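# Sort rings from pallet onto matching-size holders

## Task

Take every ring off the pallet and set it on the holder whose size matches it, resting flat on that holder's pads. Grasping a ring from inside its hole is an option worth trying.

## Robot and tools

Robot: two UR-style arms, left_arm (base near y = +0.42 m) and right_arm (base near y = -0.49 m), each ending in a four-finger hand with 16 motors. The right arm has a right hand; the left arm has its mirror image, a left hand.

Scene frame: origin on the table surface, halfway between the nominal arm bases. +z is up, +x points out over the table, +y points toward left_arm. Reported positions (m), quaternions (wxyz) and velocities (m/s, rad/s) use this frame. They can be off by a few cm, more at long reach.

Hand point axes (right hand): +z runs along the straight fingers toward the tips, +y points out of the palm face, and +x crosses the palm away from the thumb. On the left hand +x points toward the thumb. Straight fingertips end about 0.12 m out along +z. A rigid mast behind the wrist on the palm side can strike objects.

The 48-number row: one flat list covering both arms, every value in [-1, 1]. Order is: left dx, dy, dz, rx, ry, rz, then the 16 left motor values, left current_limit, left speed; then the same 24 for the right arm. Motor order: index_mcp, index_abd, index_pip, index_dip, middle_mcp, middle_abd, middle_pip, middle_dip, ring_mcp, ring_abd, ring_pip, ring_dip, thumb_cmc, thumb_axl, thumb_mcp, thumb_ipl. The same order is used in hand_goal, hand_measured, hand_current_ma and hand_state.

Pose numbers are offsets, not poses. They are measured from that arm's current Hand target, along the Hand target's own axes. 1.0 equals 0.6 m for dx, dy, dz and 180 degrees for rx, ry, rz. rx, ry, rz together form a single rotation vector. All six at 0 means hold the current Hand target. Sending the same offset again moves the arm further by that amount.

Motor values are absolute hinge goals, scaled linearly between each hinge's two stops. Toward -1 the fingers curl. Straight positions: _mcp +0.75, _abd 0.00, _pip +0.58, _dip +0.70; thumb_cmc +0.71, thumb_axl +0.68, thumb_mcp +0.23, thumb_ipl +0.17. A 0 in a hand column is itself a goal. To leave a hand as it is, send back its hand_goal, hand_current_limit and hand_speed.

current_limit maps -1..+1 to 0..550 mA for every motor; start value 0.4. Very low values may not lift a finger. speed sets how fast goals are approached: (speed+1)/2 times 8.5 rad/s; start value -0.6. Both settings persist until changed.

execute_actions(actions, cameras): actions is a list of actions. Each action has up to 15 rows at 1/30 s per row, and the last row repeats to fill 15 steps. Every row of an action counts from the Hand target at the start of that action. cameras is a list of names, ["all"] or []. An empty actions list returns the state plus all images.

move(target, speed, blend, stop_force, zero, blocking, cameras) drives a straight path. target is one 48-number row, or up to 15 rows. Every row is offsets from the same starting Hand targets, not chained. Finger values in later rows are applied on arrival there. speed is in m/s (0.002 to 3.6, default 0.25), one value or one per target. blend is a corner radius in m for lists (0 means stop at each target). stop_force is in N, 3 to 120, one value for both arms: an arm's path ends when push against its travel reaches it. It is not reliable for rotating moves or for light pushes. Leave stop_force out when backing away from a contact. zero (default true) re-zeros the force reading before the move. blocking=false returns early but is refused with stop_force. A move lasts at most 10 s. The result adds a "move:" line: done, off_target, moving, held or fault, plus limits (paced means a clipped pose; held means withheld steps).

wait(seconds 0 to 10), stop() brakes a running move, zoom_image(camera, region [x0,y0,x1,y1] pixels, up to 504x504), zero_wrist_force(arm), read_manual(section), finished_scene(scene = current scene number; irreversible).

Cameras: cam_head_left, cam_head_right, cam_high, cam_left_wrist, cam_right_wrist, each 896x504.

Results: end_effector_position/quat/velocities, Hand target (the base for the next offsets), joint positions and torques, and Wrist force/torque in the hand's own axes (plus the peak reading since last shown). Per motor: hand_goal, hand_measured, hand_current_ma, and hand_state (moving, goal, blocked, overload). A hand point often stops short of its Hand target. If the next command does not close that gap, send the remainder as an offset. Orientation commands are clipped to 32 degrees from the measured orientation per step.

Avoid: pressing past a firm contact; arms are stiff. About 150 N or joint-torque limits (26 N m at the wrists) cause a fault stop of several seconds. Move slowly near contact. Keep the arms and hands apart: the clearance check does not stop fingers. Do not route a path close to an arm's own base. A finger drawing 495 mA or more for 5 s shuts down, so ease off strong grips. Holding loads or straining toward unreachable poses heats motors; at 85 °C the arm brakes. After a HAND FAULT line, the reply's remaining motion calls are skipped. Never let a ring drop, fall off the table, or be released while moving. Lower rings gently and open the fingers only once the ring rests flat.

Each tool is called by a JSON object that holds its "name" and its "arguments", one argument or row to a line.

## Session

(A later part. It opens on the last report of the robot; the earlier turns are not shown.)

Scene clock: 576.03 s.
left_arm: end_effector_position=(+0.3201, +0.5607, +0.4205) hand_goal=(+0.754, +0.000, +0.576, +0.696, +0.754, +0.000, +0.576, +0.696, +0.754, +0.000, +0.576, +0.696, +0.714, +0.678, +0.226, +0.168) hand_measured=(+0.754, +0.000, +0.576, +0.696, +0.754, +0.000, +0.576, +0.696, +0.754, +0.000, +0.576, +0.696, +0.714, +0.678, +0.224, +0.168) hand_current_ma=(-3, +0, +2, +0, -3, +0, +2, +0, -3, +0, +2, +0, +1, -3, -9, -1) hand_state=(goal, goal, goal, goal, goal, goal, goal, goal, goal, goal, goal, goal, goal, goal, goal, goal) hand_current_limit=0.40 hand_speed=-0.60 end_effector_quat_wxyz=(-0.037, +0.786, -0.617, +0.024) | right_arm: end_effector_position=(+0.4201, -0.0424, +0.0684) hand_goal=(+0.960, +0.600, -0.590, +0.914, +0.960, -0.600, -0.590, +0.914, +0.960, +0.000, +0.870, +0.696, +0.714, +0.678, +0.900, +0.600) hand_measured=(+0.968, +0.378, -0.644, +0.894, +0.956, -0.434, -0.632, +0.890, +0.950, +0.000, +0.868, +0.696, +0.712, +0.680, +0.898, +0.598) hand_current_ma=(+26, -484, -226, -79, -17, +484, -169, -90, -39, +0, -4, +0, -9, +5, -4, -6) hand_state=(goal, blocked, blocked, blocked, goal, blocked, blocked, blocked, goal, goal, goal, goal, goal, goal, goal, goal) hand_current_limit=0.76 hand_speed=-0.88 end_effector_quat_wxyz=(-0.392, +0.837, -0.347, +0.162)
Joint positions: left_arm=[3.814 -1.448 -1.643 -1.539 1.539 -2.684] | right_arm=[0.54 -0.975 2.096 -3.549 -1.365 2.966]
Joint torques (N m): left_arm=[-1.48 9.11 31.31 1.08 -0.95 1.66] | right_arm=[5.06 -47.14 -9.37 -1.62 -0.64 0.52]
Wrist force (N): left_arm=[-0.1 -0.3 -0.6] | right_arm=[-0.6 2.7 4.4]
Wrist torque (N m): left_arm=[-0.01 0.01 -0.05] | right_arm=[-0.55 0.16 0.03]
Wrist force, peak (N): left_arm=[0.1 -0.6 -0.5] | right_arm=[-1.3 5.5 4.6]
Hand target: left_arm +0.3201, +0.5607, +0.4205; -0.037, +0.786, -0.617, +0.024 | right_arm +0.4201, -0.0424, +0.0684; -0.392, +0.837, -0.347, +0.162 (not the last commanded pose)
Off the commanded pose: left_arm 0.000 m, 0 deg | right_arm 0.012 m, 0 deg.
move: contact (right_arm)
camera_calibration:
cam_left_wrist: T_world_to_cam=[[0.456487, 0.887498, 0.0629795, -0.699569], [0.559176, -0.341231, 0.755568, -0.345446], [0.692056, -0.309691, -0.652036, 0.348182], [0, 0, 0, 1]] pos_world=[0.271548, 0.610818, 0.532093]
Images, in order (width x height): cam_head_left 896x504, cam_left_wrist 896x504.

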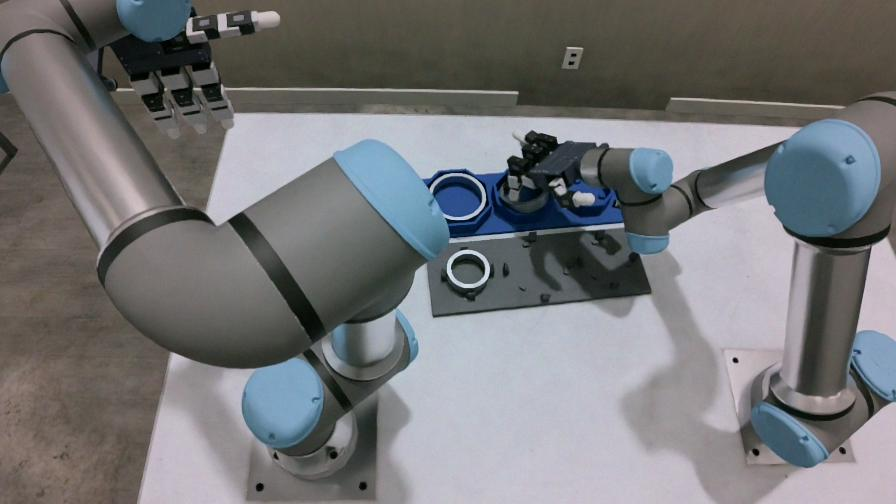

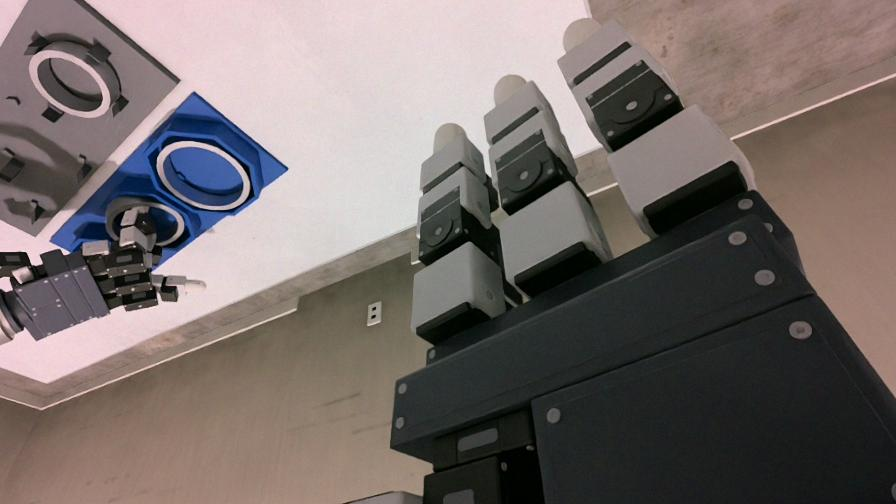

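{"name": "move", "arguments": {
  "target": [0,0,0,0,0,0,0.754,0,0.576,0.696,0.754,0,0.576,0.696,0.754,0,0.576,0.696,0.714,0.678,0.226,0.168,0.4,-0.6,0,0.0241,0.0122,0.0833,0,0,0.96,0.6,-0.59,0.914,0.96,-0.6,-0.59,0.914,0.96,0,0.87,0.696,0.714,0.678,0.9,0.6,0.76,-0.88],
  "speed": 0.06,
  "cameras": ["cam_left_wrist","cam_head_left"]
}}

{"name": "zoom_image", "arguments": {
  "camera": "cam_left_wrist",
  "region": [70, 180, 210, 300]
}}

{"name": "zoom_image", "arguments": {
  "camera": "cam_head_left",
  "region": [495, 165, 565, 220]
}}

Scene clock: 603.43 s.
left_arm: end_effector_position=(+0.3201, +0.5607, +0.4205) hand_goal=(+0.754, +0.000, +0.576, +0.696, +0.754, +0.000, +0.576, +0.696, +0.754, +0.000, +0.576, +0.696, +0.714, +0.678, +0.226, +0.168) hand_measured=(+0.754, +0.000, +0.576, +0.696, +0.754, +0.000, +0.576, +0.696, +0.754, +0.000, +0.576, +0.696, +0.714, +0.678, +0.224, +0.168) hand_current_ma=(-3, +0, +2, +0, -3, +0, +2, +0, -3, +0, +2, +0, +1, -3, -9, -1) hand_state=(goal, goal, goal, goal, goal, goal, goal, goal, goal, goal, goal, goal, goal, goal, goal, goal) hand_current_limit=0.40 hand_speed=-0.60 end_effector_quat_wxyz=(-0.037, +0.786, -0.617, +0.024) | right_arm: end_effector_position=(+0.4175, -0.0450, +0.0526) hand_goal=(+0.960, +0.600, -0.590, +0.914, +0.960, -0.600, -0.590, +0.914, +0.960, +0.000, +0.870, +0.696, +0.714, +0.678, +0.900, +0.600) hand_measured=(+0.952, +0.378, -0.644, +0.892, +0.944, -0.446, -0.636, +0.886, +0.950, +0.000, +0.868, +0.696, +0.712, +0.680, +0.898, +0.598) hand_current_ma=(-29, -484, -226, -85, -64, +484, -188, -108, -39, +0, -4, +0, -9, +6, -4, -6) hand_state=(goal, blocked, blocked, blocked, goal, blocked, blocked, blocked, goal, goal, goal, goal, goal, goal, goal, goal) hand_current_limit=0.76 hand_speed=-0.88 end_effector_quat_wxyz=(-0.497, +0.778, -0.323, +0.206)
Joint positions: left_arm=[3.814 -1.448 -1.643 -1.539 1.539 -2.684] | right_arm=[0.506 -0.826 2.176 -4.039 -1.295 3.011]
Joint torques (N m): left_arm=[-2.39 8.57 31.1 1.09 -0.93 1.55] | right_arm=[-10.66 -33.91 -0.04 -5.14 3.22 1.72]
Wrist force (N): left_arm=[0.1 -0.4 -0.5] | right_arm=[-0.3 4.2 4.1]
Wrist torque (N m): left_arm=[-0.02 -0.01 -0.03] | right_arm=[-0.60 0.18 0.05]
Wrist force, peak (N): left_arm=[0.2 -0.5 -0.6] | right_arm=[-0.4 4.3 4.3]
Hand target: left_arm +0.3201, +0.5607, +0.4205; -0.037, +0.786, -0.617, +0.024 | right_arm +0.4175, -0.0450, +0.0526; -0.497, +0.778, -0.323, +0.206
Off the commanded pose: left_arm 0.000 m, 0 deg | right_arm 0.000 m, 0 deg.
move: done
camera_calibration:
cam_left_wrist: T_world_to_cam=[[0.456487, 0.887498, 0.0629795, -0.699569], [0.559176, -0.341231, 0.755568, -0.345446], [0.692056, -0.309691, -0.652036, 0.348182], [0, 0, 0, 1]] pos_world=[0.271548, 0.610818, 0.532093]
Images, in order (width x height): cam_head_left 896x504, cam_left_wrist 896x504.

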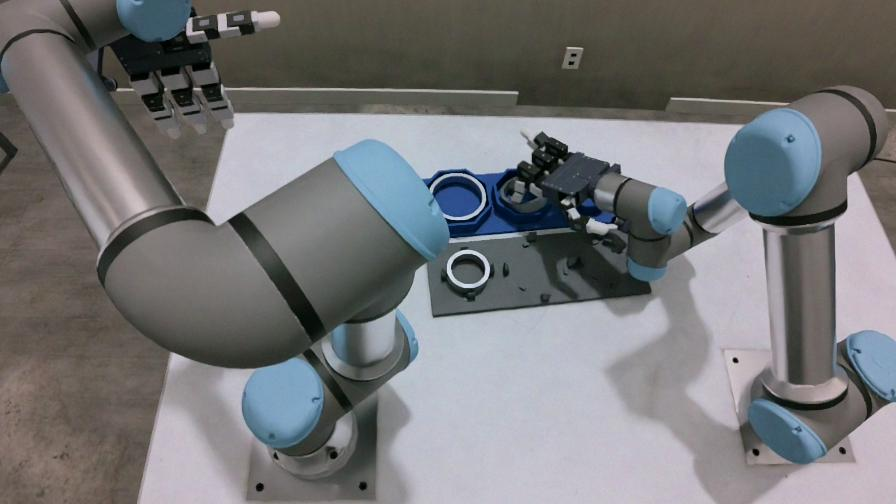

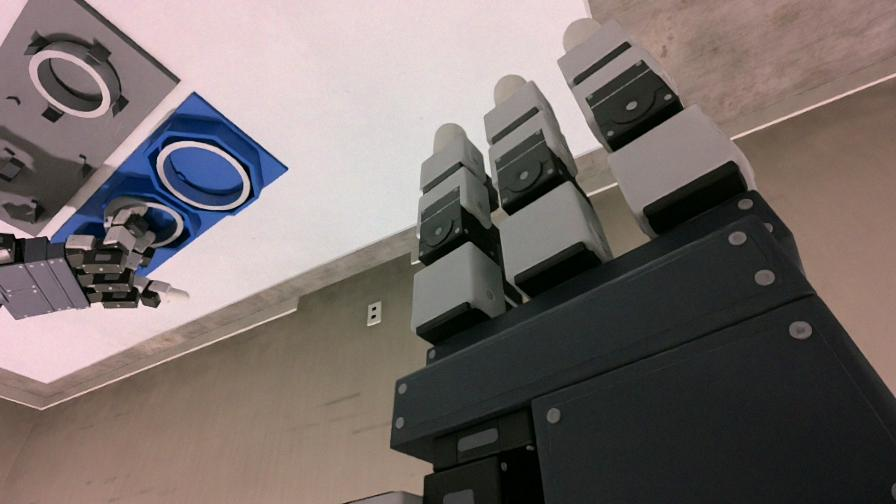

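Scaled by 3.600 from the camera's 896x504 image, which has a finer 1280x720 frame.

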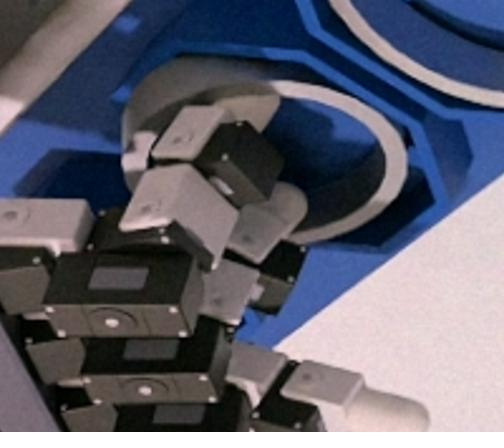

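Scaled by 7.200 from the camera's 896x504 image, which has a finer 1280x720 frame.

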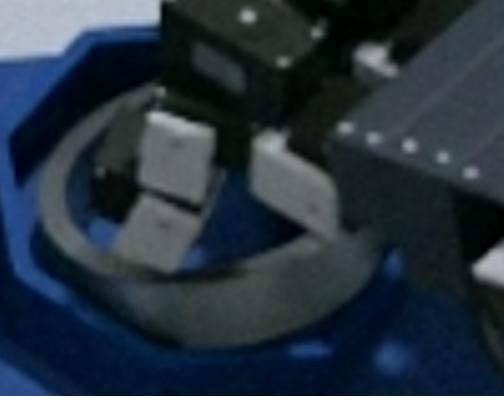

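{"name": "move", "arguments": {
  "target": [0,0,0,0,0,0,0.754,0,0.576,0.696,0.754,0,0.576,0.696,0.754,0,0.576,0.696,0.714,0.678,0.226,0.168,0.4,-0.6,0,0.0226,0.0106,0,0,0,0.96,0.6,-0.59,0.914,0.96,-0.6,-0.59,0.914,0.96,0,0.87,0.696,0.714,0.678,0.9,0.6,0.5,-0.88],
  "speed": 0.02,
  "stop_force": 6,
  "cameras": ["cam_left_wrist","cam_head_left"]
}}

{"name": "zoom_image", "arguments": {
  "camera": "cam_left_wrist",
  "region": [70, 180, 210, 300]
}}

{"name": "zoom_image", "arguments": {
  "camera": "cam_head_left",
  "region": [495, 165, 565, 220]
}}

Scene clock: 610.97 s.
left_arm: end_effector_position=(+0.3201, +0.5607, +0.4205) hand_goal=(+0.754, +0.000, +0.576, +0.696, +0.754, +0.000, +0.576, +0.696, +0.754, +0.000, +0.576, +0.696, +0.714, +0.678, +0.226, +0.168) hand_measured=(+0.754, +0.000, +0.576, +0.696, +0.754, +0.000, +0.576, +0.696, +0.754, +0.000, +0.576, +0.696, +0.714, +0.678, +0.224, +0.168) hand_current_ma=(-3, +0, +2, +0, -3, +0, +2, +0, -3, +0, +2, +0, +1, -3, -9, -1) hand_state=(goal, goal, goal, goal, goal, goal, goal, goal, goal, goal, goal, goal, goal, goal, goal, goal) hand_current_limit=0.40 hand_speed=-0.60 end_effector_quat_wxyz=(-0.037, +0.786, -0.617, +0.024) | right_arm: end_effector_position=(+0.4175, -0.0450, +0.0501) hand_goal=(+0.960, +0.600, -0.590, +0.914, +0.960, -0.600, -0.590, +0.914, +0.960, +0.000, +0.870, +0.696, +0.714, +0.678, +0.900, +0.600) hand_measured=(+0.966, +0.378, -0.650, +0.892, +0.950, -0.450, -0.640, +0.886, +0.950, +0.000, +0.868, +0.696, +0.710, +0.680, +0.898, +0.598) hand_current_ma=(+19, -412, -250, -86, -37, +412, -204, -108, -40, +0, -4, +0, -10, +6, -4, -6) hand_state=(goal, blocked, blocked, blocked, goal, blocked, blocked, blocked, goal, goal, goal, goal, goal, goal, goal, goal) hand_current_limit=0.50 hand_speed=-0.88 end_effector_quat_wxyz=(-0.497, +0.778, -0.323, +0.206)
Joint positions: left_arm=[3.814 -1.448 -1.643 -1.539 1.539 -2.684] | right_arm=[0.506 -0.819 2.175 -4.045 -1.295 3.011]
Joint torques (N m): left_arm=[-2.18 8.52 31.09 1.04 -0.78 1.61] | right_arm=[-9.88 -46.4 0.9 -1.17 0.89 1.35]
Wrist force (N): left_arm=[0.0 -0.3 -0.5] | right_arm=[-0.6 2.4 3.6]
Wrist torque (N m): left_arm=[0.00 0.01 -0.05] | right_arm=[-0.50 0.18 0.06]
Wrist force, peak (N): left_arm=[0.2 -0.5 -0.7] | right_arm=[-0.3 4.4 4.2]
Hand target: left_arm +0.3201, +0.5607, +0.4205; -0.037, +0.786, -0.617, +0.024 | right_arm +0.4175, -0.0450, +0.0501; -0.497, +0.778, -0.323, +0.206 (not the last commanded pose)
Off the commanded pose: left_arm 0.000 m, 0 deg | right_arm 0.012 m, 0 deg.
move: contact (right_arm)
camera_calibration:
cam_left_wrist: T_world_to_cam=[[0.456487, 0.887498, 0.0629795, -0.699569], [0.559176, -0.341231, 0.755568, -0.345446], [0.692056, -0.309691, -0.652036, 0.348182], [0, 0, 0, 1]] pos_world=[0.271548, 0.610818, 0.532093]
Images, in order (width x height): cam_head_left 896x504, cam_left_wrist 896x504.

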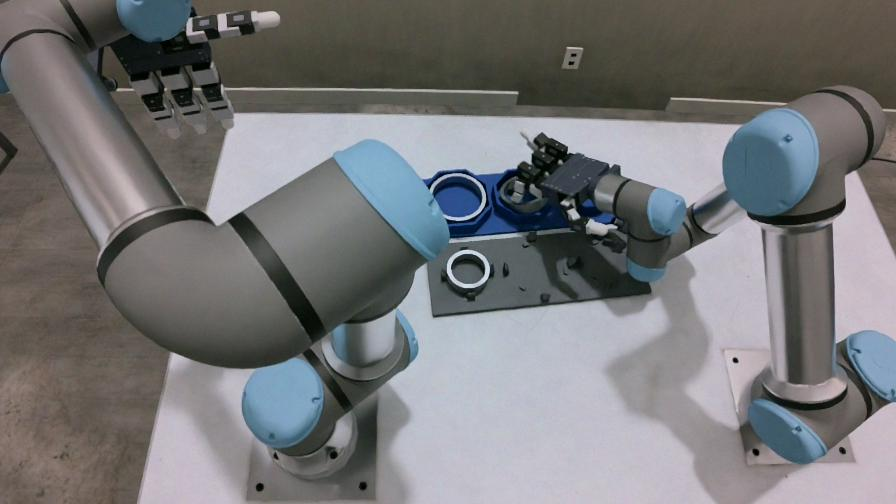

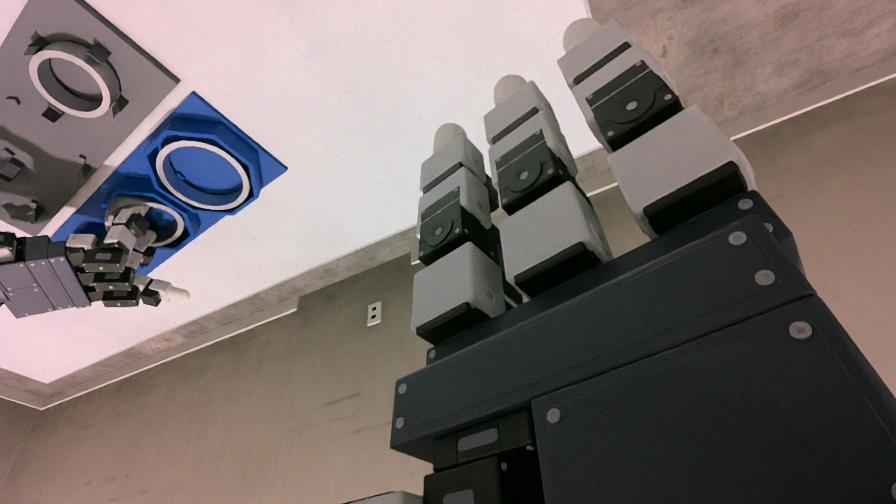

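Scaled by 3.600 from the camera's 896x504 image, which has a finer 1280x720 frame.

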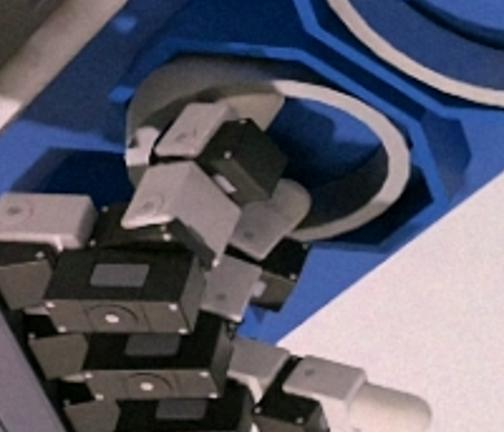

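Scaled by 7.200 from the camera's 896x504 image, which has a finer 1280x720 frame.

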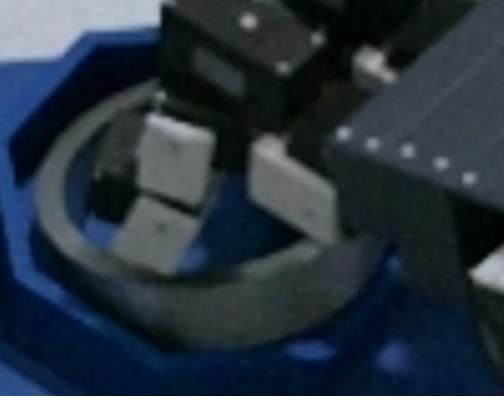

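{"name": "move", "arguments": {
  "target": [0,0,0,0,0,0,0.754,0,0.576,0.696,0.754,0,0.576,0.696,0.754,0,0.576,0.696,0.714,0.678,0.226,0.168,0.4,-0.6,0,0.0226,0.0106,0,0,0,0.96,0.6,-0.59,0.914,0.96,-0.6,-0.59,0.914,0.96,0,0.87,0.696,0.714,0.678,0.9,0.6,0,-0.88],
  "speed": 0.015,
  "stop_force": 12,
  "cameras": ["cam_left_wrist","cam_head_left"]
}}

{"name": "zoom_image", "arguments": {
  "camera": "cam_left_wrist",
  "region": [70, 180, 210, 300]
}}

{"name": "zoom_image", "arguments": {
  "camera": "cam_head_left",
  "region": [495, 165, 565, 220]
}}

Scene clock: 625.20 s.
left_arm: end_effector_position=(+0.3201, +0.5607, +0.4205) hand_goal=(+0.754, +0.000, +0.576, +0.696, +0.754, +0.000, +0.576, +0.696, +0.754, +0.000, +0.576, +0.696, +0.714, +0.678, +0.226, +0.168) hand_measured=(+0.754, +0.000, +0.576, +0.696, +0.754, +0.000, +0.576, +0.696, +0.754, +0.000, +0.576, +0.696, +0.714, +0.678, +0.224, +0.168) hand_current_ma=(-3, +0, +2, +0, -3, +0, +2, +0, -3, +0, +2, +0, +1, -3, -9, -1) hand_state=(goal, goal, goal, goal, goal, goal, goal, goal, goal, goal, goal, goal, goal, goal, goal, goal) hand_current_limit=0.40 hand_speed=-0.60 end_effector_quat_wxyz=(-0.037, +0.786, -0.617, +0.024) | right_arm: end_effector_position=(+0.4175, -0.0450, +0.0479) hand_goal=(+0.960, +0.600, -0.590, +0.914, +0.960, -0.600, -0.590, +0.914, +0.960, +0.000, +0.870, +0.696, +0.714, +0.678, +0.900, +0.600) hand_measured=(+0.980, +0.378, -0.660, +0.890, +0.950, -0.456, -0.644, +0.886, +0.950, +0.000, +0.868, +0.696, +0.710, +0.680, +0.898, +0.598) hand_current_ma=(+77, -275, -275, -93, -35, +275, -227, -109, -40, +0, -4, +0, -10, +7, -4, -6) hand_state=(goal, blocked, blocked, blocked, goal, blocked, blocked, blocked, goal, goal, goal, goal, goal, goal, goal, goal) hand_current_limit=0.00 hand_speed=-0.88 end_effector_quat_wxyz=(-0.497, +0.778, -0.323, +0.206)
Joint positions: left_arm=[3.814 -1.448 -1.643 -1.539 1.539 -2.684] | right_arm=[0.506 -0.813 2.173 -4.05 -1.295 3.011]
Joint torques (N m): left_arm=[-2.34 8.58 30.57 1.06 -0.88 1.55] | right_arm=[-5.62 -44.93 1.76 -0.72 -2.11 1.31]
Wrist force (N): left_arm=[0.1 -0.3 -0.6] | right_arm=[-0.3 -0.1 1.8]
Wrist torque (N m): left_arm=[0.01 0.00 -0.04] | right_arm=[-0.40 0.20 0.11]
Wrist force, peak (N): left_arm=[0.1 -0.3 -0.8] | right_arm=[0.2 -7.2 -5.6]
Hand target: left_arm +0.3201, +0.5607, +0.4205; -0.037, +0.786, -0.617, +0.024 | right_arm +0.4175, -0.0450, +0.0479; -0.497, +0.778, -0.323, +0.206 (not the last commanded pose)
Off the commanded pose: left_arm 0.000 m, 0 deg | right_arm 0.013 m, 0 deg.
move: contact (right_arm)
camera_calibration:
cam_left_wrist: T_world_to_cam=[[0.456487, 0.887498, 0.0629795, -0.699569], [0.559176, -0.341231, 0.755568, -0.345446], [0.692056, -0.309691, -0.652036, 0.348182], [0, 0, 0, 1]] pos_world=[0.271548, 0.610818, 0.532093]
Images, in order (width x height): cam_head_left 896x504, cam_left_wrist 896x504.

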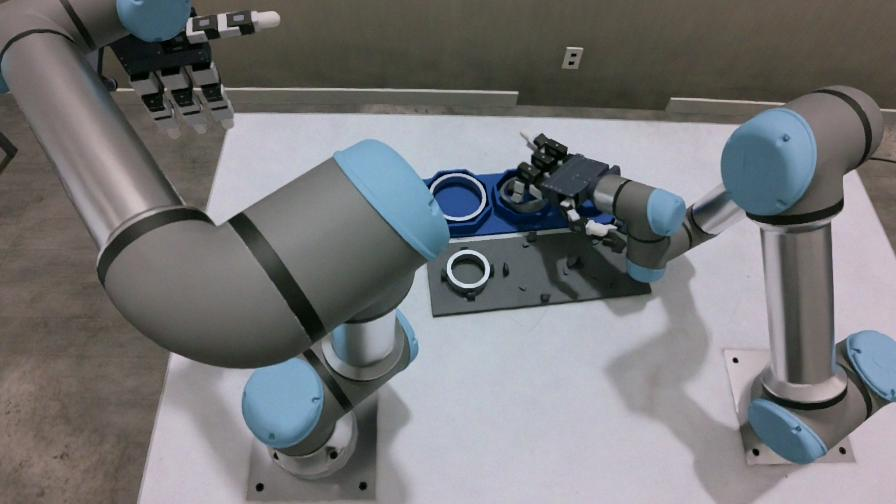

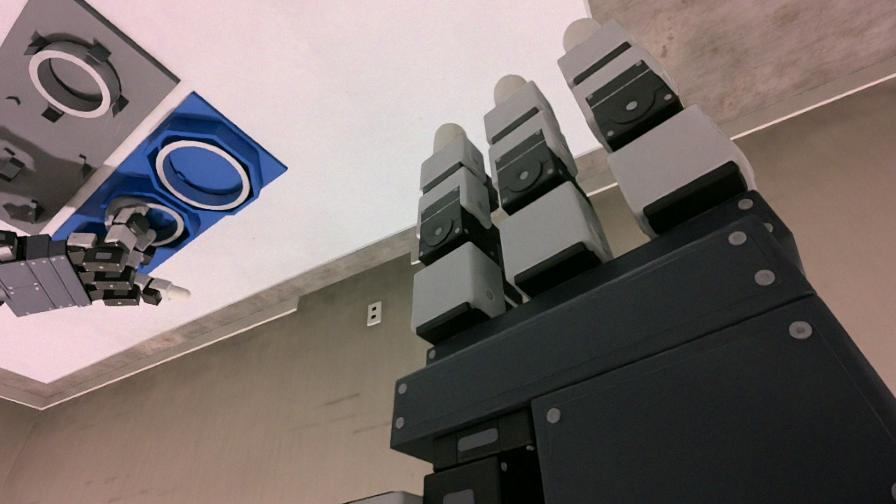

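Scaled by 3.600 from the camera's 896x504 image, which has a finer 1280x720 frame.

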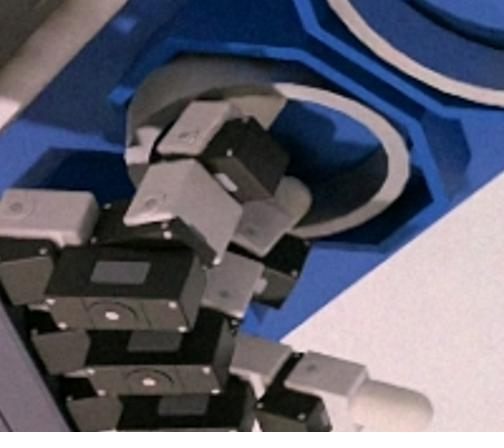

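Scaled by 7.200 from the camera's 896x504 image, which has a finer 1280x720 frame.

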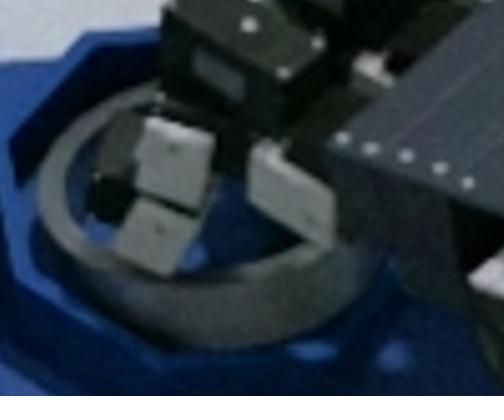

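{"name": "move", "arguments": {
  "target": [0,0,0,0,0,0,0.754,0,0.576,0.696,0.754,0,0.576,0.696,0.754,0,0.576,0.696,0.714,0.678,0.226,0.168,0.4,-0.6,0,-0.00805,0.00543,0,0,0,0.96,0.6,-0.59,0.914,0.96,-0.6,-0.59,0.914,0.96,0,0.87,0.696,0.714,0.678,0.9,0.6,0.4,-0.88],
  "speed": 0.02
}}

{"name": "move", "arguments": {
  "target": [0,0,0,0,0,0,0.754,0,0.576,0.696,0.754,0,0.576,0.696,0.754,0,0.576,0.696,0.714,0.678,0.226,0.168,0.4,-0.6,0,0.0226,0.0106,0,0,0,0.96,0.6,-0.59,0.914,0.96,-0.6,-0.59,0.914,0.96,0,0.87,0.696,0.714,0.678,0.9,0.6,0.2,-0.88],
  "speed": 0.015,
  "stop_force": 8,
  "cameras": ["cam_left_wrist","cam_head_left"]
}}

{"name": "zoom_image", "arguments": {
  "camera": "cam_left_wrist",
  "region": [70, 180, 210, 300]
}}

{"name": "zoom_image", "arguments": {
  "camera": "cam_head_left",
  "region": [495, 165, 565, 220]
}}

Scene clock: 638.83 s.
left_arm: end_effector_position=(+0.3201, +0.5607, +0.4205) hand_goal=(+0.754, +0.000, +0.576, +0.696, +0.754, +0.000, +0.576, +0.696, +0.754, +0.000, +0.576, +0.696, +0.714, +0.678, +0.226, +0.168) hand_measured=(+0.754, +0.000, +0.576, +0.696, +0.754, +0.000, +0.576, +0.696, +0.754, +0.000, +0.576, +0.696, +0.714, +0.678, +0.224, +0.168) hand_current_ma=(-3, +0, +2, +0, -3, +0, +2, +0, -3, +0, +2, +0, +1, -3, -9, -1) hand_state=(goal, goal, goal, goal, goal, goal, goal, goal, goal, goal, goal, goal, goal, goal, goal, goal) hand_current_limit=0.40 hand_speed=-0.60 end_effector_quat_wxyz=(-0.037, +0.786, -0.617, +0.024) | right_arm: end_effector_position=(+0.4210, -0.0416, +0.0508) hand_goal=(+0.960, +0.600, -0.590, +0.914, +0.960, -0.600, -0.590, +0.914, +0.960, +0.000, +0.870, +0.696, +0.714, +0.678, +0.900, +0.600) hand_measured=(+0.934, +0.378, -0.660, +0.888, +0.934, -0.488, -0.650, +0.880, +0.950, +0.000, +0.868, +0.696, +0.710, +0.680, +0.898, +0.598) hand_current_ma=(-109, -385, -298, -98, -109, +385, -253, -140, -40, +0, -4, +0, -10, +7, -4, -6) hand_state=(blocked, blocked, blocked, blocked, blocked, blocked, blocked, blocked, goal, goal, goal, goal, goal, goal, goal, goal) hand_current_limit=0.40 hand_speed=-0.88 end_effector_quat_wxyz=(-0.497, +0.778, -0.323, +0.206)
Joint positions: left_arm=[3.814 -1.448 -1.643 -1.539 1.539 -2.684] | right_arm=[0.509 -0.818 2.161 -4.033 -1.299 3.012]
Joint torques (N m): left_arm=[-3.04 9.07 31.26 1.07 -0.66 1.47] | right_arm=[11.79 -48.97 -16.49 -1.88 -2.84 1.57]
Wrist force (N): left_arm=[0.0 -0.3 -0.6] | right_arm=[-1.9 4.5 0.8]
Wrist torque (N m): left_arm=[-0.01 0.00 -0.04] | right_arm=[-0.51 0.06 0.00]
Wrist force, peak (N): left_arm=[0.1 -0.3 -0.7] | right_arm=[-2.2 4.8 1.0]
Hand target: left_arm +0.3201, +0.5607, +0.4205; -0.037, +0.786, -0.617, +0.024 | right_arm +0.4210, -0.0415, +0.0509; -0.497, +0.778, -0.323, +0.206
Off the commanded pose: left_arm 0.000 m, 0 deg | right_arm 0.000 m, 0 deg.
move: done

Scene clock: 639.93 s.
left_arm: end_effector_position=(+0.3201, +0.5607, +0.4205) hand_goal=(+0.754, +0.000, +0.576, +0.696, +0.754, +0.000, +0.576, +0.696, +0.754, +0.000, +0.576, +0.696, +0.714, +0.678, +0.226, +0.168) hand_measured=(+0.754, +0.000, +0.576, +0.696, +0.754, +0.000, +0.576, +0.696, +0.754, +0.000, +0.576, +0.696, +0.714, +0.678, +0.224, +0.168) hand_current_ma=(-3, +0, +2, +0, -3, +0, +2, +0, -3, +0, +2, +0, +1, -3, -9, -1) hand_state=(goal, goal, goal, goal, goal, goal, goal, goal, goal, goal, goal, goal, goal, goal, goal, goal) hand_current_limit=0.40 hand_speed=-0.60 end_effector_quat_wxyz=(-0.037, +0.786, -0.617, +0.024) | right_arm: end_effector_position=(+0.4210, -0.0415, +0.0501) hand_goal=(+0.960, +0.600, -0.590, +0.914, +0.960, -0.600, -0.590, +0.914, +0.960, +0.000, +0.870, +0.696, +0.714, +0.678, +0.900, +0.600) hand_measured=(+0.944, +0.380, -0.662, +0.886, +0.934, -0.488, -0.652, +0.880, +0.950, +0.000, +0.868, +0.696, +0.710, +0.680, +0.898, +0.598) hand_current_ma=(-66, -330, -310, -107, -105, +330, -262, -141, -40, +0, -4, +0, -11, +7, -4, -6) hand_state=(goal, blocked, blocked, blocked, blocked, blocked, blocked, blocked, goal, goal, goal, goal, goal, goal, goal, goal) hand_current_limit=0.20 hand_speed=-0.88 end_effector_quat_wxyz=(-0.497, +0.778, -0.323, +0.206)
Joint positions: left_arm=[3.814 -1.448 -1.643 -1.539 1.539 -2.684] | right_arm=[0.509 -0.815 2.16 -4.035 -1.299 3.012]
Joint torques (N m): left_arm=[-2.75 8.53 31.61 1.1 -0.79 1.42] | right_arm=[10.76 -47.55 0.4 -1.46 -2.47 1.5]
Wrist force (N): left_arm=[0.0 -0.2 -0.4] | right_arm=[-1.7 3.8 2.3]
Wrist torque (N m): left_arm=[0.01 0.00 -0.04] | right_arm=[-0.50 0.09 0.01]
Wrist force, peak (N): left_arm=[0.0 -0.3 -0.7] | right_arm=[-2.0 4.7 0.7]
Hand target: left_arm +0.3201, +0.5607, +0.4205; -0.037, +0.786, -0.617, +0.024 | right_arm +0.4210, -0.0415, +0.0501; -0.497, +0.778, -0.323, +0.206 (not the last commanded pose)
Off the commanded pose: left_arm 0.000 m, 0 deg | right_arm 0.014 m, 0 deg.
move: contact (right_arm)
camera_calibration:
cam_left_wrist: T_world_to_cam=[[0.456487, 0.887498, 0.0629795, -0.699569], [0.559176, -0.341231, 0.755568, -0.345446], [0.692056, -0.309691, -0.652036, 0.348182], [0, 0, 0, 1]] pos_world=[0.271548, 0.610818, 0.532093]
Images, in order (width x height): cam_head_left 896x504, cam_left_wrist 896x504.

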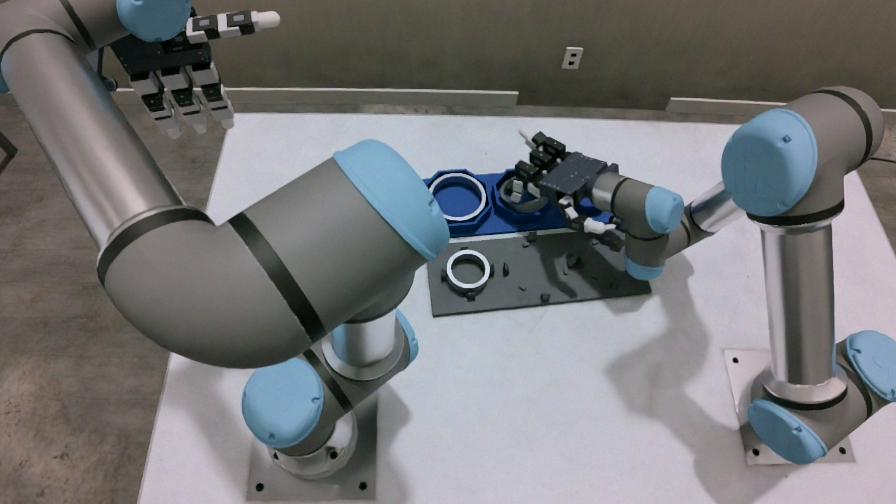

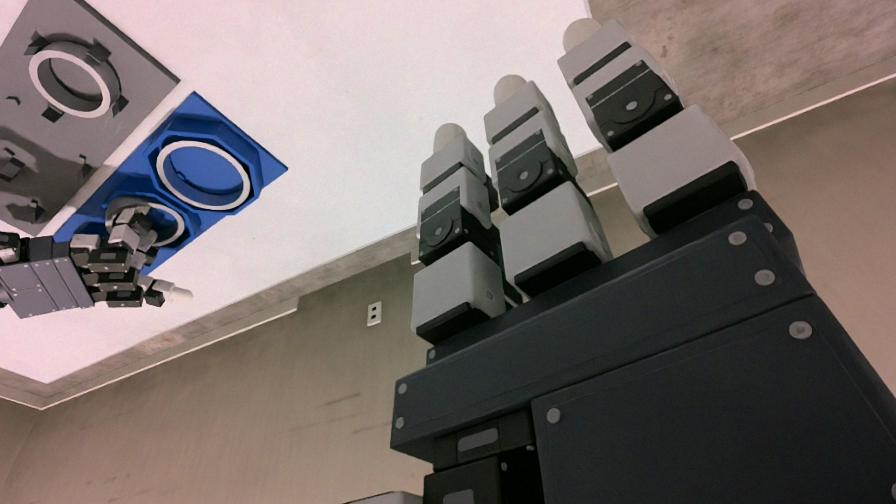

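Scaled by 3.600 from the camera's 896x504 image, which has a finer 1280x720 frame.

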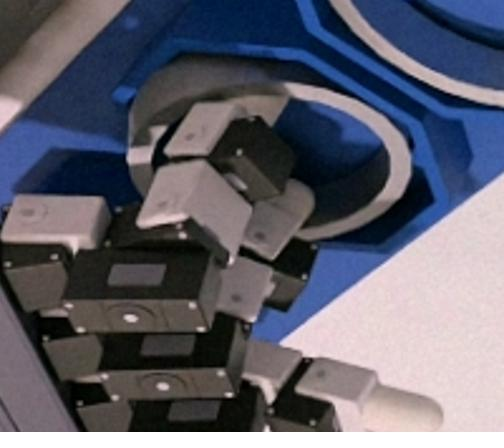

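Scaled by 7.200 from the camera's 896x504 image, which has a finer 1280x720 frame.

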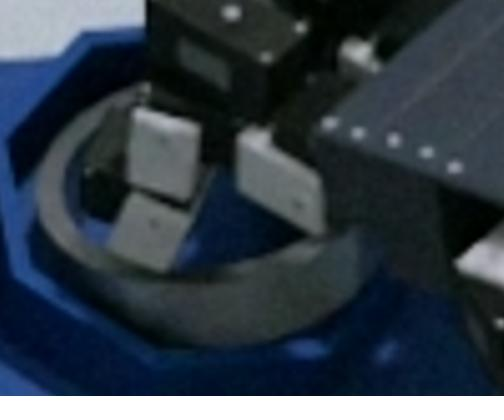

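{"name": "move", "arguments": {
  "target": [0,0,0,0,0,0,0.754,0,0.576,0.696,0.754,0,0.576,0.696,0.754,0,0.576,0.696,0.714,0.678,0.226,0.168,0.4,-0.6,0,-0.0342,-0.0221,0,0,0,0.96,0.6,-0.59,0.914,0.96,-0.6,-0.59,0.914,0.96,0,0.87,0.696,0.714,0.678,0.9,0.6,0.76,-0.88],
  "speed": 0.04,
  "cameras": ["cam_left_wrist","cam_head_left","cam_right_wrist"]
}}

{"name": "zoom_image", "arguments": {
  "camera": "cam_left_wrist",
  "region": [70, 180, 210, 300]
}}

{"name": "zoom_image", "arguments": {
  "camera": "cam_head_left",
  "region": [495, 155, 565, 210]
}}

{"name": "zoom_image", "arguments": {
  "camera": "cam_right_wrist",
  "region": [300, 0, 700, 200]
}}

Scene clock: 654.27 s.
left_arm: end_effector_position=(+0.3201, +0.5607, +0.4205) hand_goal=(+0.754, +0.000, +0.576, +0.696, +0.754, +0.000, +0.576, +0.696, +0.754, +0.000, +0.576, +0.696, +0.714, +0.678, +0.226, +0.168) hand_measured=(+0.754, +0.000, +0.576, +0.696, +0.754, +0.000, +0.576, +0.696, +0.754, +0.000, +0.576, +0.696, +0.714, +0.678, +0.224, +0.168) hand_current_ma=(-3, +0, +2, +0, -3, +0, +2, +0, -3, +0, +2, +0, +1, -3, -9, -1) hand_state=(goal, goal, goal, goal, goal, goal, goal, goal, goal, goal, goal, goal, goal, goal, goal, goal) hand_current_limit=0.40 hand_speed=-0.60 end_effector_quat_wxyz=(-0.037, +0.786, -0.617, +0.024) | right_arm: end_effector_position=(+0.4186, -0.0439, +0.0742) hand_goal=(+0.960, +0.600, -0.590, +0.914, +0.960, -0.600, -0.590, +0.914, +0.960, +0.000, +0.870, +0.696, +0.714, +0.678, +0.900, +0.600) hand_measured=(+0.932, +0.390, -0.662, +0.886, +0.934, -0.492, -0.652, +0.880, +0.950, +0.000, +0.868, +0.696, +0.710, +0.680, +0.898, +0.598) hand_current_ma=(-118, -484, -310, -109, -105, +420, -262, -141, -40, +0, -4, +0, -11, +7, -4, -6) hand_state=(blocked, blocked, blocked, blocked, blocked, blocked, blocked, blocked, goal, goal, goal, goal, goal, goal, goal, goal) hand_current_limit=0.76 hand_speed=-0.88 end_effector_quat_wxyz=(-0.497, +0.778, -0.323, +0.206)
Joint positions: left_arm=[3.814 -1.448 -1.643 -1.539 1.539 -2.684] | right_arm=[0.507 -0.885 2.181 -3.986 -1.296 3.011]
Joint torques (N m): left_arm=[-3.43 8.8 31.02 1.14 -0.7 1.56] | right_arm=[-12.03 -46.71 -1.19 -1.81 3 -1.46]
Wrist force (N): left_arm=[0.0 -0.4 -0.4] | right_arm=[-1.6 5.9 3.1]
Wrist torque (N m): left_arm=[-0.03 0.01 -0.04] | right_arm=[-0.63 0.12 0.12]
Wrist force, peak (N): left_arm=[0.1 -0.6 -0.4] | right_arm=[-1.6 6.2 3.1]
Hand target: left_arm +0.3201, +0.5607, +0.4205; -0.037, +0.786, -0.617, +0.024 | right_arm +0.4186, -0.0439, +0.0743; -0.497, +0.778, -0.323, +0.206
Off the commanded pose: left_arm 0.000 m, 0 deg | right_arm 0.000 m, 0 deg.
move: done
camera_calibration:
cam_left_wrist: T_world_to_cam=[[0.456487, 0.887498, 0.0629795, -0.699569], [0.559176, -0.341231, 0.755568, -0.345446], [0.692056, -0.309691, -0.652036, 0.348182], [0, 0, 0, 1]] pos_world=[0.271548, 0.610818, 0.532093]
cam_right_wrist: T_world_to_cam=[[-0.755958, 0.389523, -0.526118, 0.402966], [-0.586979, -0.0475468, 0.808205, 0.128888], [0.289799, 0.919789, 0.264585, 0.0247753], [0, 0, 0, 1]] pos_world=[0.3731, -0.173624, 0.101285]
Images, in order (width x height): cam_head_left 896x504, cam_left_wrist 896x504, cam_right_wrist 896x504.

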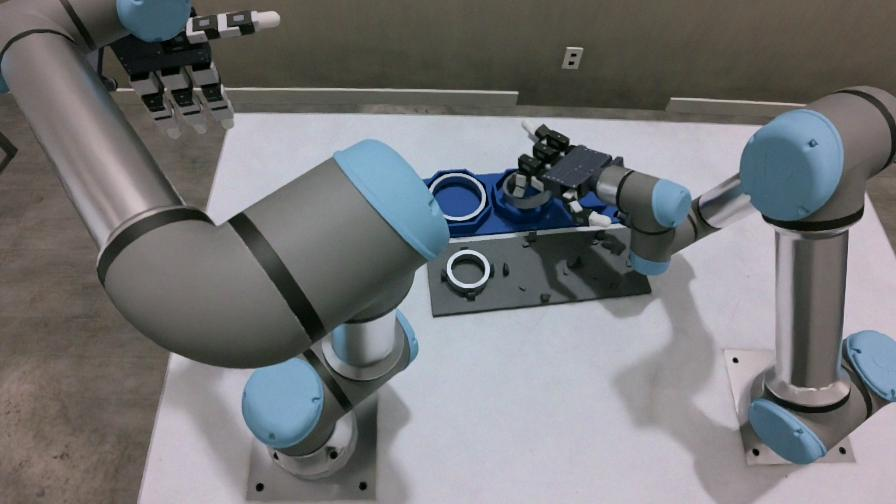

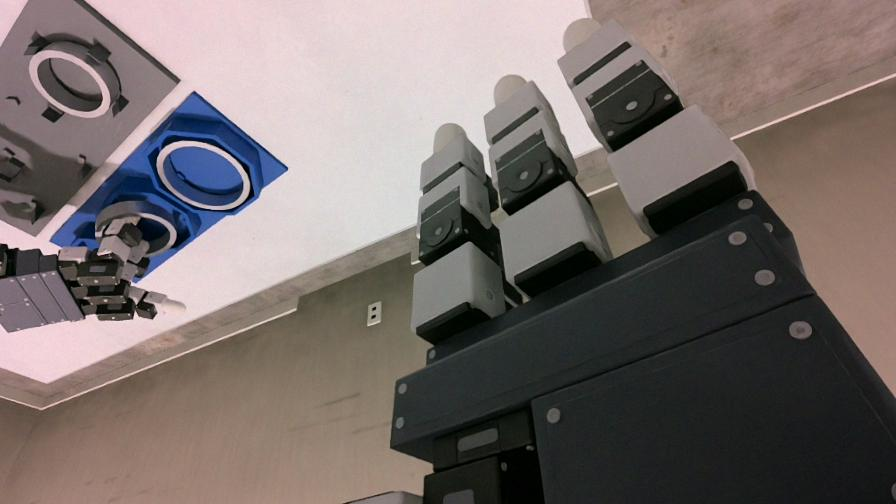

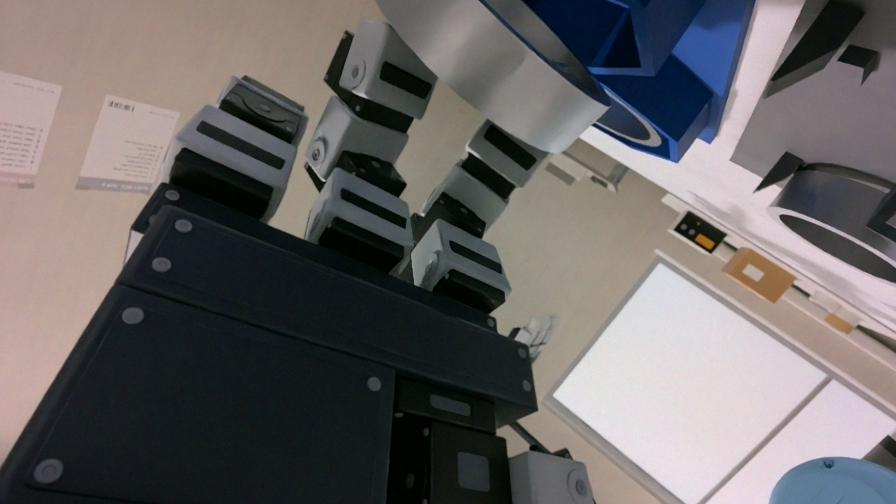

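Scaled by 3.600 from the camera's 896x504 image, which has a finer 1280x720 frame.

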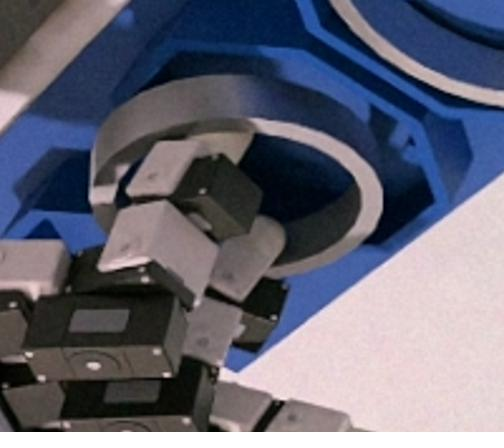

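Scaled by 7.200 from the camera's 896x504 image, which has a finer 1280x720 frame.

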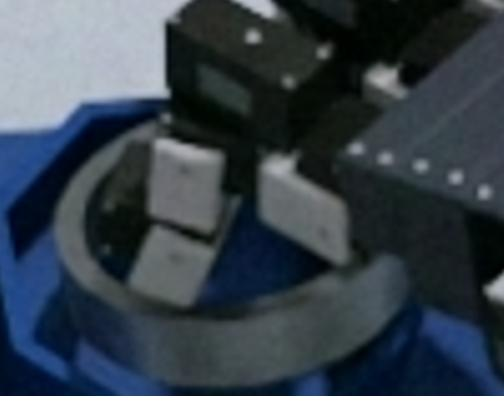

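Scaled by 1.260 from the camera's 896x504 image, which has a finer 1280x720 frame.

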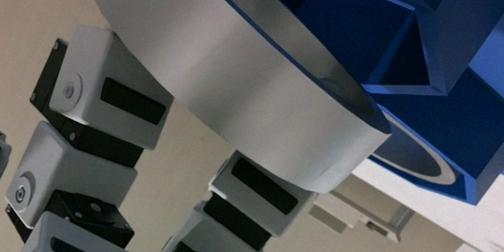

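{"name": "move", "arguments": {
  "target": [0,0,0,0,0,0,0.754,0,0.576,0.696,0.754,0,0.576,0.696,0.754,0,0.576,0.696,0.714,0.678,0.226,0.168,0.4,-0.6,0,0.034,0.0195,0,0,0,0.96,0.6,-0.59,0.914,0.96,-0.6,-0.59,0.914,0.96,0,0.87,0.696,0.714,0.678,0.9,0.6,0.4,-0.88],
  "speed": 0.02,
  "stop_force": 4,
  "cameras": ["cam_head_left","cam_right_wrist"]
}}

{"name": "zoom_image", "arguments": {
  "camera": "cam_head_left",
  "region": [490, 155, 560, 210]
}}

{"name": "zoom_image", "arguments": {
  "camera": "cam_right_wrist",
  "region": [300, 0, 700, 200]
}}

Scene clock: 680.13 s.
left_arm: end_effector_position=(+0.3201, +0.5607, +0.4205) hand_goal=(+0.754, +0.000, +0.576, +0.696, +0.754, +0.000, +0.576, +0.696, +0.754, +0.000, +0.576, +0.696, +0.714, +0.678, +0.226, +0.168) hand_measured=(+0.754, +0.000, +0.576, +0.696, +0.754, +0.000, +0.576, +0.696, +0.754, +0.000, +0.576, +0.696, +0.714, +0.678, +0.224, +0.168) hand_current_ma=(-3, +0, +2, +0, -3, +0, +2, +0, -3, +0, +2, +0, +1, -3, -9, -1) hand_state=(goal, goal, goal, goal, goal, goal, goal, goal, goal, goal, goal, goal, goal, goal, goal, goal) hand_current_limit=0.40 hand_speed=-0.60 end_effector_quat_wxyz=(-0.037, +0.786, -0.617, +0.024) | right_arm: end_effector_position=(+0.4201, -0.0425, +0.0508) hand_goal=(+0.960, +0.600, -0.590, +0.914, +0.960, -0.600, -0.590, +0.914, +0.960, +0.000, +0.870, +0.696, +0.714, +0.678, +0.900, +0.600) hand_measured=(+0.942, +0.390, -0.662, +0.886, +0.936, -0.492, -0.652, +0.880, +0.950, +0.000, +0.868, +0.696, +0.710, +0.680, +0.898, +0.598) hand_current_ma=(-74, -385, -310, -109, -99, +385, -262, -141, -40, +0, -4, +0, -11, +7, -4, -6) hand_state=(goal, blocked, blocked, blocked, blocked, blocked, blocked, blocked, goal, goal, goal, goal, goal, goal, goal, goal) hand_current_limit=0.40 hand_speed=-0.88 end_effector_quat_wxyz=(-0.497, +0.778, -0.323, +0.206)
Joint positions: left_arm=[3.814 -1.448 -1.643 -1.539 1.539 -2.684] | right_arm=[0.509 -0.818 2.164 -4.036 -1.298 3.012]
Joint torques (N m): left_arm=[-3.49 8.25 31.08 1.07 -0.7 1.39] | right_arm=[12.21 -31.5 -16.07 -4.66 -2.18 1.6]
Wrist force (N): left_arm=[-0.1 -0.2 -0.4] | right_arm=[-0.5 2.9 2.8]
Wrist torque (N m): left_arm=[-0.01 0.02 -0.05] | right_arm=[-0.48 0.16 0.06]
Wrist force, peak (N): left_arm=[0.1 -0.5 -0.6] | right_arm=[-1.6 6.1 3.2]
Hand target: left_arm +0.3201, +0.5607, +0.4205; -0.037, +0.786, -0.617, +0.024 | right_arm +0.4201, -0.0425, +0.0508; -0.497, +0.778, -0.323, +0.206
Off the commanded pose: left_arm 0.000 m, 0 deg | right_arm 0.000 m, 0 deg.
move: done
camera_calibration:
cam_right_wrist: T_world_to_cam=[[-0.755958, 0.389523, -0.526118, 0.39122], [-0.586979, -0.0475468, 0.808205, 0.148607], [0.289799, 0.919789, 0.264585, 0.0292467], [0, 0, 0, 1]] pos_world=[0.3745, -0.172224, 0.0779847]
Images, in order (width x height): cam_head_left 896x504, cam_right_wrist 896x504.

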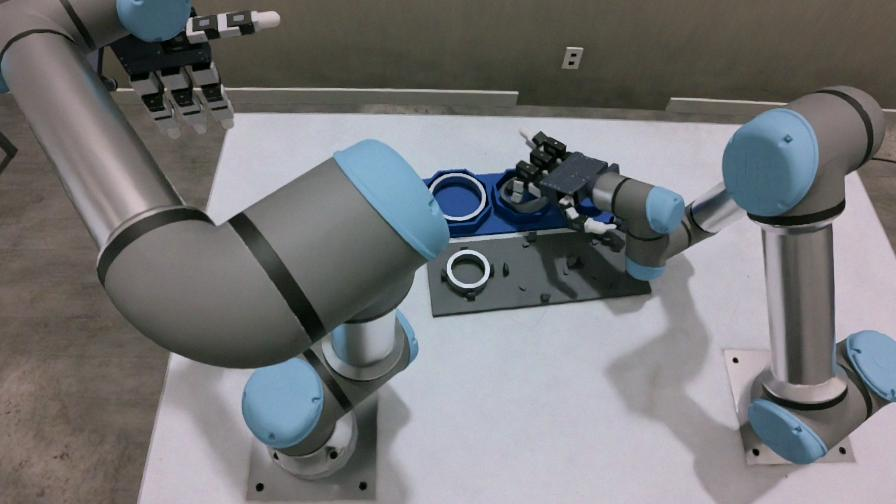

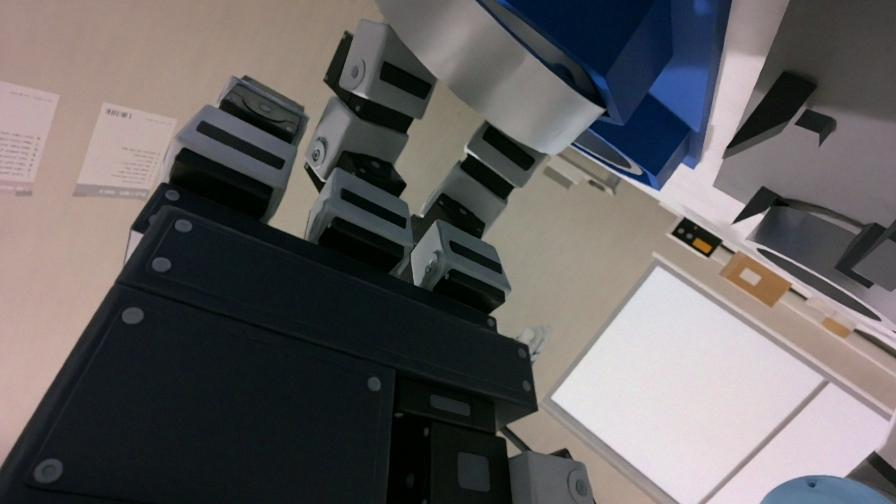

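Scaled by 7.200 from the camera's 896x504 image, which has a finer 1280x720 frame.

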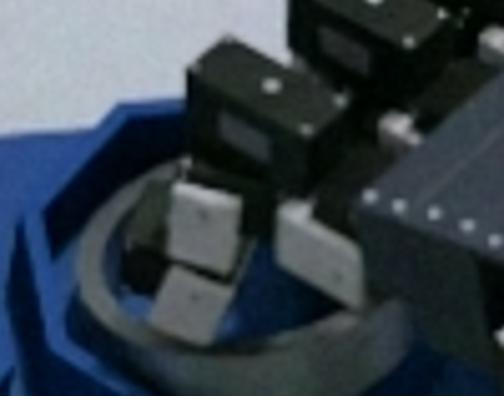

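Scaled by 1.260 from the camera's 896x504 image, which has a finer 1280x720 frame.

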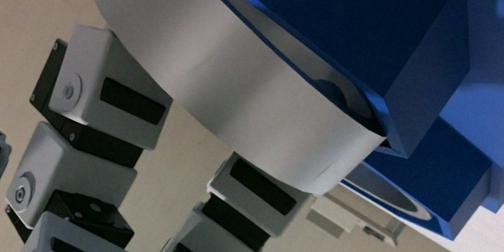

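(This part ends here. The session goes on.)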